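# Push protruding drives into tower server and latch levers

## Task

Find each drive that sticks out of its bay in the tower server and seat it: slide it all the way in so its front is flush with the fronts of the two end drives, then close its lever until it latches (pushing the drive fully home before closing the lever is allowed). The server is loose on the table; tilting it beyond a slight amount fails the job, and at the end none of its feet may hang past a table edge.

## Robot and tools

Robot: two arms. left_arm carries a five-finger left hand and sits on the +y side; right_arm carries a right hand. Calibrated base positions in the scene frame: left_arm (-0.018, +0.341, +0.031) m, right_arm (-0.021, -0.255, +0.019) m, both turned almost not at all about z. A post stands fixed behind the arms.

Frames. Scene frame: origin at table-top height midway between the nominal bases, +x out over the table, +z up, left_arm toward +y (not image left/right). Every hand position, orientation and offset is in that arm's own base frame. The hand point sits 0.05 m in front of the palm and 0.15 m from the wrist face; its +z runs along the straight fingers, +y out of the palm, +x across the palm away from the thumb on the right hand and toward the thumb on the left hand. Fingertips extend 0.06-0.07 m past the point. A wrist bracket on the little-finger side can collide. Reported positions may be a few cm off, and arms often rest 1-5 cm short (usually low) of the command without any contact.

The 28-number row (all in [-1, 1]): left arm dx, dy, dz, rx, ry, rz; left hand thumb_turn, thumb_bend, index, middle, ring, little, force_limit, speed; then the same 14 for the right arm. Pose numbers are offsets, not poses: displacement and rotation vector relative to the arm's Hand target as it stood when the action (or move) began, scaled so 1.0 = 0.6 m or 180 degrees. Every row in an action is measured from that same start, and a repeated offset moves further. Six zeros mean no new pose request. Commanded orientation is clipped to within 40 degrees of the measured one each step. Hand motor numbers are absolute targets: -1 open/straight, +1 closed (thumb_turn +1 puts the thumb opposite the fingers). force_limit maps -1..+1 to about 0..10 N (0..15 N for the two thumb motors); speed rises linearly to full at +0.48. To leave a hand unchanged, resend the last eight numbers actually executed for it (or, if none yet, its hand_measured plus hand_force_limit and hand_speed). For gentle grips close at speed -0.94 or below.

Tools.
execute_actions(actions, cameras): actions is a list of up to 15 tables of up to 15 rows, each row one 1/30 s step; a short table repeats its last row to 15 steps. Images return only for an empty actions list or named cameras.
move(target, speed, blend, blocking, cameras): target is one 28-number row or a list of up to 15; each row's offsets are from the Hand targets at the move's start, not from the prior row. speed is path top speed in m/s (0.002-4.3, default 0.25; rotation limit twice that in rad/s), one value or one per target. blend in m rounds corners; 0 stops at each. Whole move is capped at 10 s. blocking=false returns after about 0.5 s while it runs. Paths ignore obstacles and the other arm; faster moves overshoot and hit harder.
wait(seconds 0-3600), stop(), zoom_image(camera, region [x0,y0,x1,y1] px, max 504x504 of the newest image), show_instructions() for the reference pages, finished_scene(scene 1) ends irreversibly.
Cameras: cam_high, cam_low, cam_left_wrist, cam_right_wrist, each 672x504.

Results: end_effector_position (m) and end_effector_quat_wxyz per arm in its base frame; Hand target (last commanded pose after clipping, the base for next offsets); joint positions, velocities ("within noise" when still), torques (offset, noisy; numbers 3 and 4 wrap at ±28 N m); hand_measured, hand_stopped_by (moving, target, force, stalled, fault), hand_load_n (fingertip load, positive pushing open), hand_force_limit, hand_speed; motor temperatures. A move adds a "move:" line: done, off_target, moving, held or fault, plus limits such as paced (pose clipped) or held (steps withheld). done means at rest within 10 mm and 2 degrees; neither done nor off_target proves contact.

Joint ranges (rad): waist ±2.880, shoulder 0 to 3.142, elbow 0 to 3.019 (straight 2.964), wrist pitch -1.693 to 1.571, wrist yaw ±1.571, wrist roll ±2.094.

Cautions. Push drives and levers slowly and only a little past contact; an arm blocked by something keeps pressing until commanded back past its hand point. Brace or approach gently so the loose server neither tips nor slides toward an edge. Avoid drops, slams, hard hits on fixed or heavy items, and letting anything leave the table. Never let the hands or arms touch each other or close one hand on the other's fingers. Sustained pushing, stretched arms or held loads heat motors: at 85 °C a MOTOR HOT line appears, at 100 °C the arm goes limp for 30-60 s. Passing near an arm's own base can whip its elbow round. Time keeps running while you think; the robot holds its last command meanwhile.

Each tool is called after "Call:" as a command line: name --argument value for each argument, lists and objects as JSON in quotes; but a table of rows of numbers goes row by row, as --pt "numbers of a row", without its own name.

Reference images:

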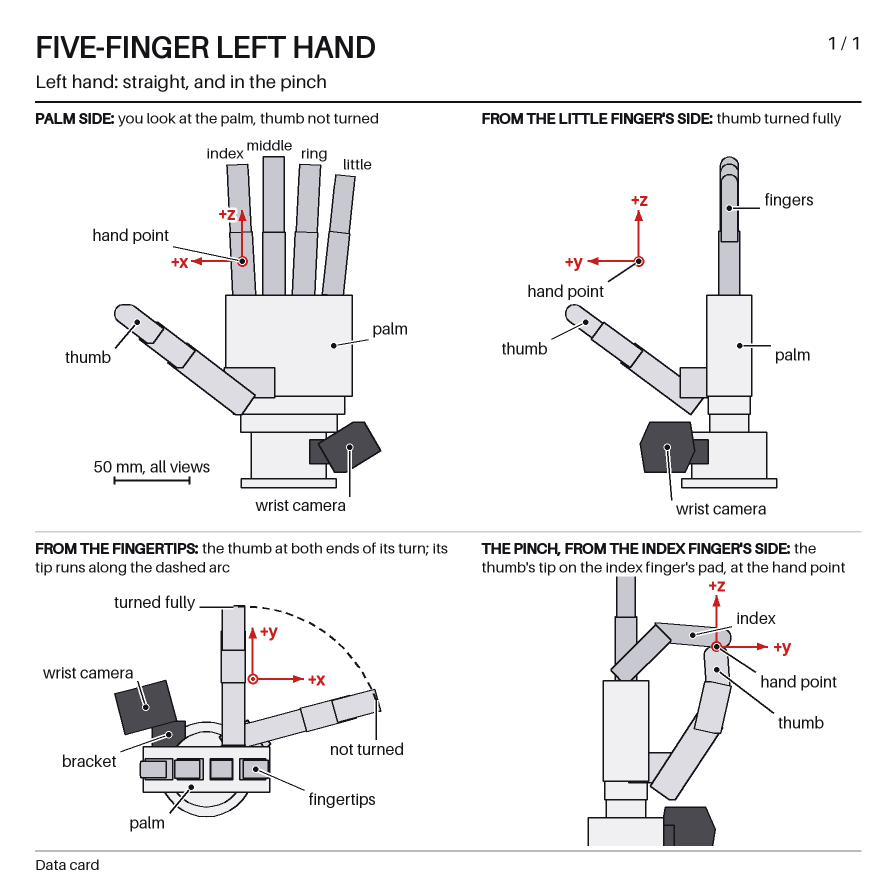

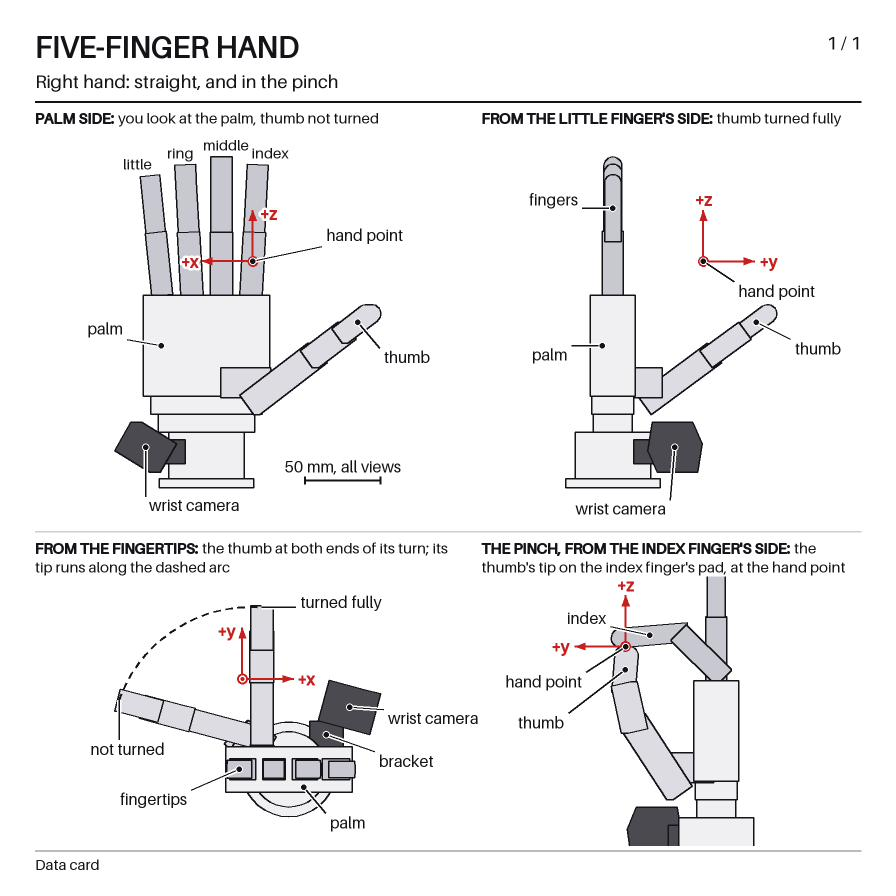

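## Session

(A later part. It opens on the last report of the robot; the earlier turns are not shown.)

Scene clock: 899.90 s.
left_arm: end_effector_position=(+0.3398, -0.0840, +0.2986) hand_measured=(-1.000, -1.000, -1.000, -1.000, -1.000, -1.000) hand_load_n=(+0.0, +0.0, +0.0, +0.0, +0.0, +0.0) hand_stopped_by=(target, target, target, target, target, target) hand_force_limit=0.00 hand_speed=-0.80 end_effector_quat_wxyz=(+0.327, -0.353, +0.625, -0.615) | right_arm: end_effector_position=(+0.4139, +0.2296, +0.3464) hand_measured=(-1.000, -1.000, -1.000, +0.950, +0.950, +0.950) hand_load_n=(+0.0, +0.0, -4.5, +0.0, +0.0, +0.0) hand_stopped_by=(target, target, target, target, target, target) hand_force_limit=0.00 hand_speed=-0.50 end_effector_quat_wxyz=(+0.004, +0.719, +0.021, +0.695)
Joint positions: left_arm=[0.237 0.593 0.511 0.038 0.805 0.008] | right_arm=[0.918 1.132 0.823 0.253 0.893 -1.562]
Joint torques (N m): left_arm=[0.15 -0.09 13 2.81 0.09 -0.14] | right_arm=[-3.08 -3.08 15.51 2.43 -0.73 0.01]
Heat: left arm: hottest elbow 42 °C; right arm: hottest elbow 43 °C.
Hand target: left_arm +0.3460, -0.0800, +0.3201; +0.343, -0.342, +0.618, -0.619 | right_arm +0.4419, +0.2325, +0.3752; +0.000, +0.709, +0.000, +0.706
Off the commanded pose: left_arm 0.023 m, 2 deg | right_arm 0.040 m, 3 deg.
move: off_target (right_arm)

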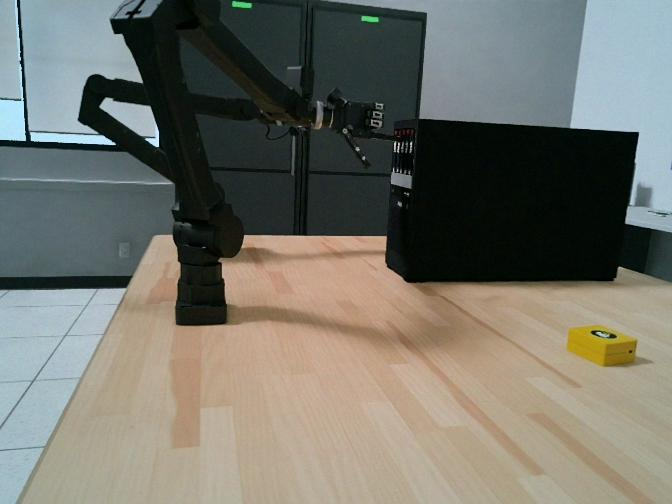

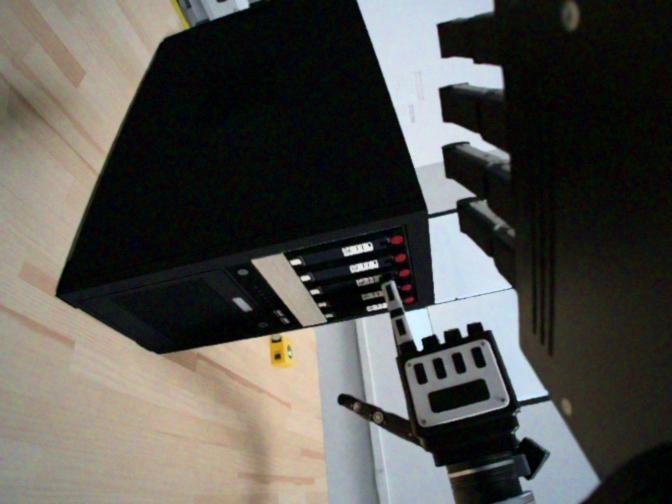

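Call:
move --target '[0,0,0,0,0,0,-1,-1,-1,-1,-1,-1,0,-0.8,-0.2,0,0,0,0,0,-1,-1,-1,0.95,0.95,0.95,0,-0.5]' --speed 0.06 --cameras '["cam_low","cam_left_wrist","cam_high"]'

Call:
zoom_image --camera "cam_low" --region '[350, 110, 430, 190]'

Call:
zoom_image --camera "cam_left_wrist" --region '[290, 220, 450, 380]'

Scene clock: 911.23 s.
left_arm: end_effector_position=(+0.3398, -0.0840, +0.2986) hand_measured=(-1.000, -1.000, -1.000, -1.000, -1.000, -1.000) hand_load_n=(+0.0, +0.0, +0.0, +0.0, +0.0, +0.0) hand_stopped_by=(target, target, target, target, target, target) hand_force_limit=0.00 hand_speed=-0.80 end_effector_quat_wxyz=(+0.327, -0.353, +0.625, -0.615) | right_arm: end_effector_position=(+0.3260, +0.2339, +0.3764) hand_measured=(-1.000, -1.000, -1.000, +0.950, +0.950, +0.950) hand_load_n=(+0.5, +0.0, +0.0, +0.0, +0.0, +0.0) hand_stopped_by=(target, target, target, target, target, target) hand_force_limit=0.00 hand_speed=-0.50 end_effector_quat_wxyz=(+0.000, +0.708, -0.004, +0.706)
Joint positions: left_arm=[0.237 0.593 0.511 0.038 0.805 0.008] | right_arm=[1.151 1.002 0.797 0.201 1.156 -1.562]
Joint torques (N m): left_arm=[0.21 -0.32 13.01 2.8 0.07 -0.13] | right_arm=[0.67 -4.95 8.08 1.61 0.17 0.06]
Heat: left arm: hottest elbow 42 °C; right arm: hottest elbow 44 °C.
Hand target: left_arm +0.3460, -0.0800, +0.3201; +0.343, -0.342, +0.618, -0.619 | right_arm +0.3220, +0.2325, +0.3752; +0.000, +0.709, +0.000, +0.706
Off the commanded pose: left_arm 0.023 m, 2 deg | right_arm 0.004 m, 0 deg.
move: done
Images, in order (width x height): cam_high 672x504, cam_low 672x504, cam_left_wrist 672x504.

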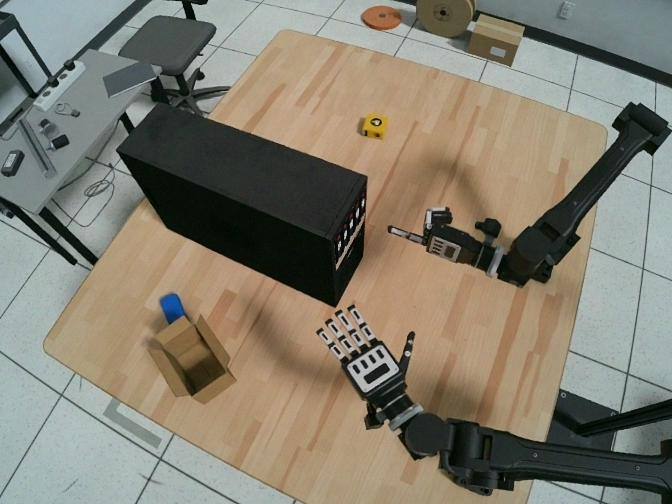

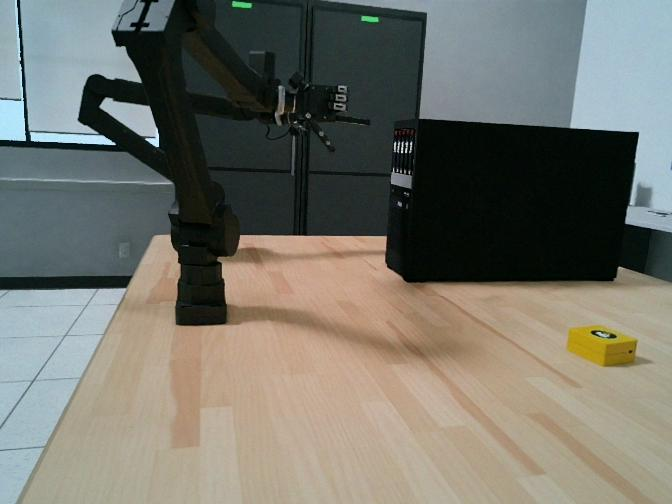

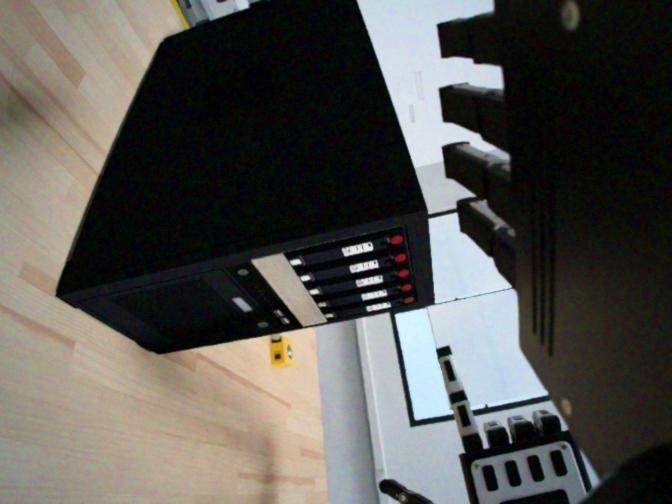

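Scaled by 6.300 from the camera's image (finer frame: 960x720).

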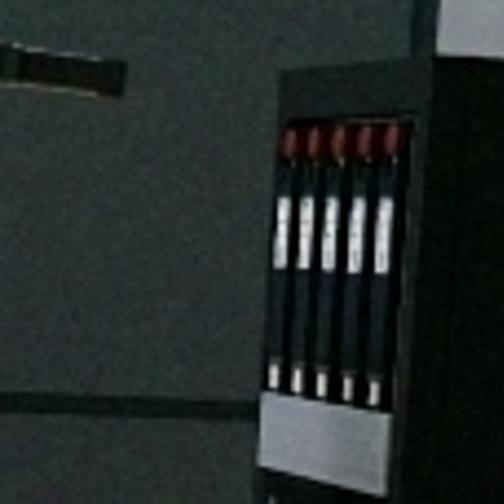

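Scaled by 3.150 from the camera's image (finer frame: 960x720).

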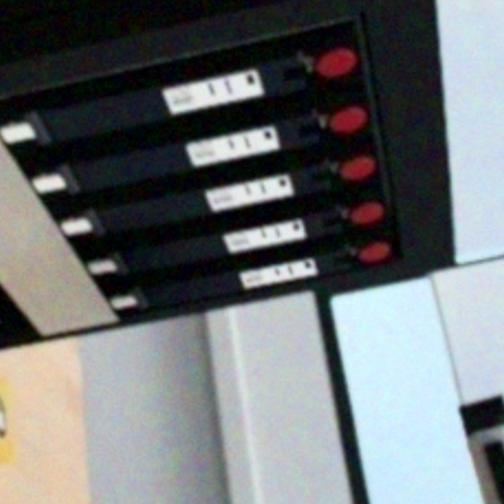

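Call:
zoom_image --camera "cam_left_wrist" --region '[375, 225, 425, 325]'

Call:
zoom_image --camera "cam_low" --region '[385, 120, 425, 190]'

Call:
zoom_image --camera "cam_high" --region '[320, 170, 380, 270]'

Scaled by 5.040 from the camera's image (finer frame: 960x720).

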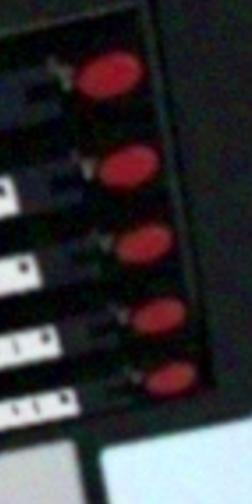

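Scaled by 7.200 from the camera's image (finer frame: 960x720).

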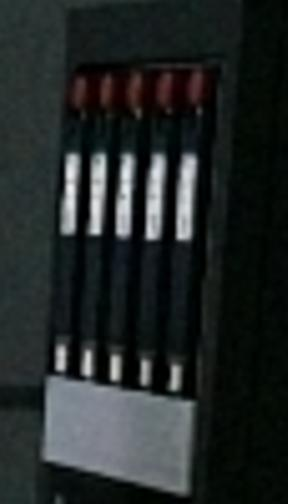

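Scaled by 5.040 from the camera's image (finer frame: 960x720).

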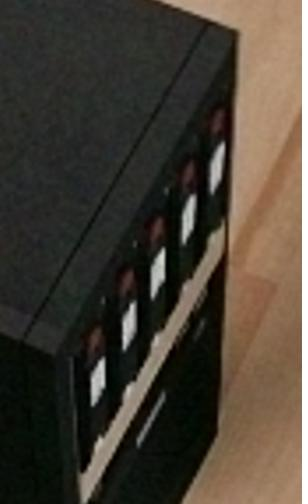

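Call:
execute_actions --actions '[]' --cameras '["cam_left_wrist","cam_right_wrist","cam_low"]'

Call:
zoom_image --camera "cam_left_wrist" --region '[335, 225, 425, 325]'

Scene clock: 928.87 s.
left_arm: end_effector_position=(+0.3398, -0.0840, +0.2986) hand_measured=(-1.000, -1.000, -1.000, -1.000, -1.000, -1.000) hand_load_n=(-0.5, +0.0, -0.5, +0.0, +0.0, +0.0) hand_stopped_by=(target, target, target, target, target, target) hand_force_limit=0.00 hand_speed=-0.80 end_effector_quat_wxyz=(+0.327, -0.353, +0.625, -0.615) | right_arm: end_effector_position=(+0.3259, +0.2340, +0.3764) hand_measured=(-1.000, -1.000, -1.000, +0.950, +0.950, +0.950) hand_load_n=(+0.0, +0.0, +0.0, +0.0, +0.0, +0.0) hand_stopped_by=(target, target, target, target, target, target) hand_force_limit=0.00 hand_speed=-0.50 end_effector_quat_wxyz=(+0.000, +0.708, -0.003, +0.706)
Joint positions: left_arm=[0.237 0.593 0.511 0.038 0.805 0.008] | right_arm=[1.151 1.002 0.797 0.201 1.156 -1.562]
Joint velocities: within noise
Joint torques (N m): left_arm=[0.32 -0.32 13.03 2.81 0.07 -0.14] | right_arm=[0.67 -4.95 8.06 1.55 0.17 0.06]
Motor temperatures (°C): left_arm=[24 26 42 28 26 27] | right_arm=[28 31 41 28 27 26]
Heat: left arm: hottest elbow 42 °C; right arm: hottest elbow 41 °C.
Hand target: left_arm +0.3460, -0.0800, +0.3201; +0.343, -0.342, +0.618, -0.619 | right_arm +0.3219, +0.2326, +0.3752; -0.001, +0.709, +0.000, +0.706
Off the commanded pose: left_arm 0.023 m, 2 deg | right_arm 0.004 m, 0 deg.
Images, in order (width x height): cam_low 672x504, cam_left_wrist 672x504, cam_right_wrist 672x504.

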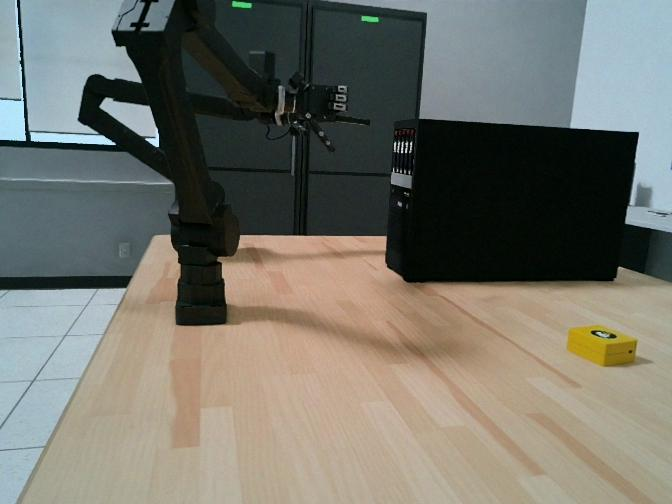

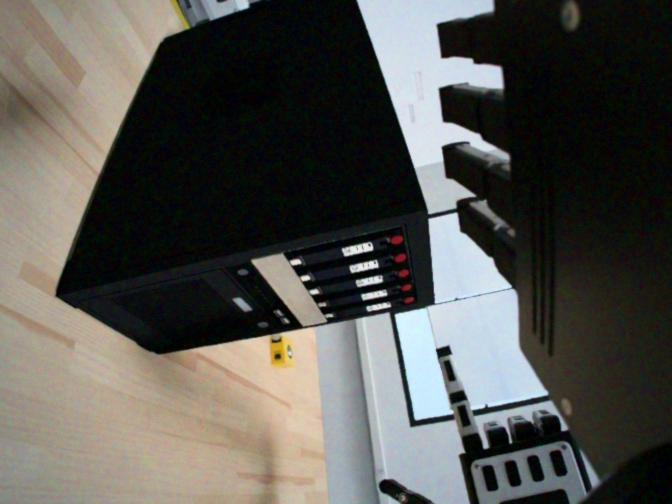

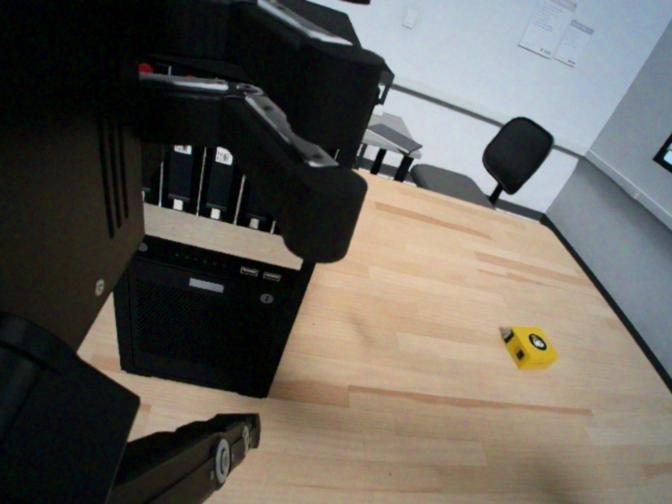

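Scaled by 5.040 from the camera's image (finer frame: 960x720).

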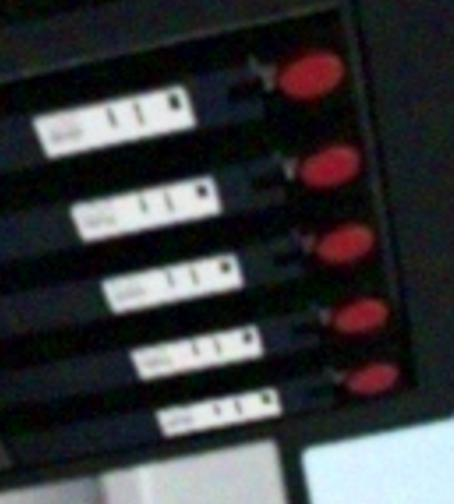

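Call:
finished_scene

The scene is finished: the task was done.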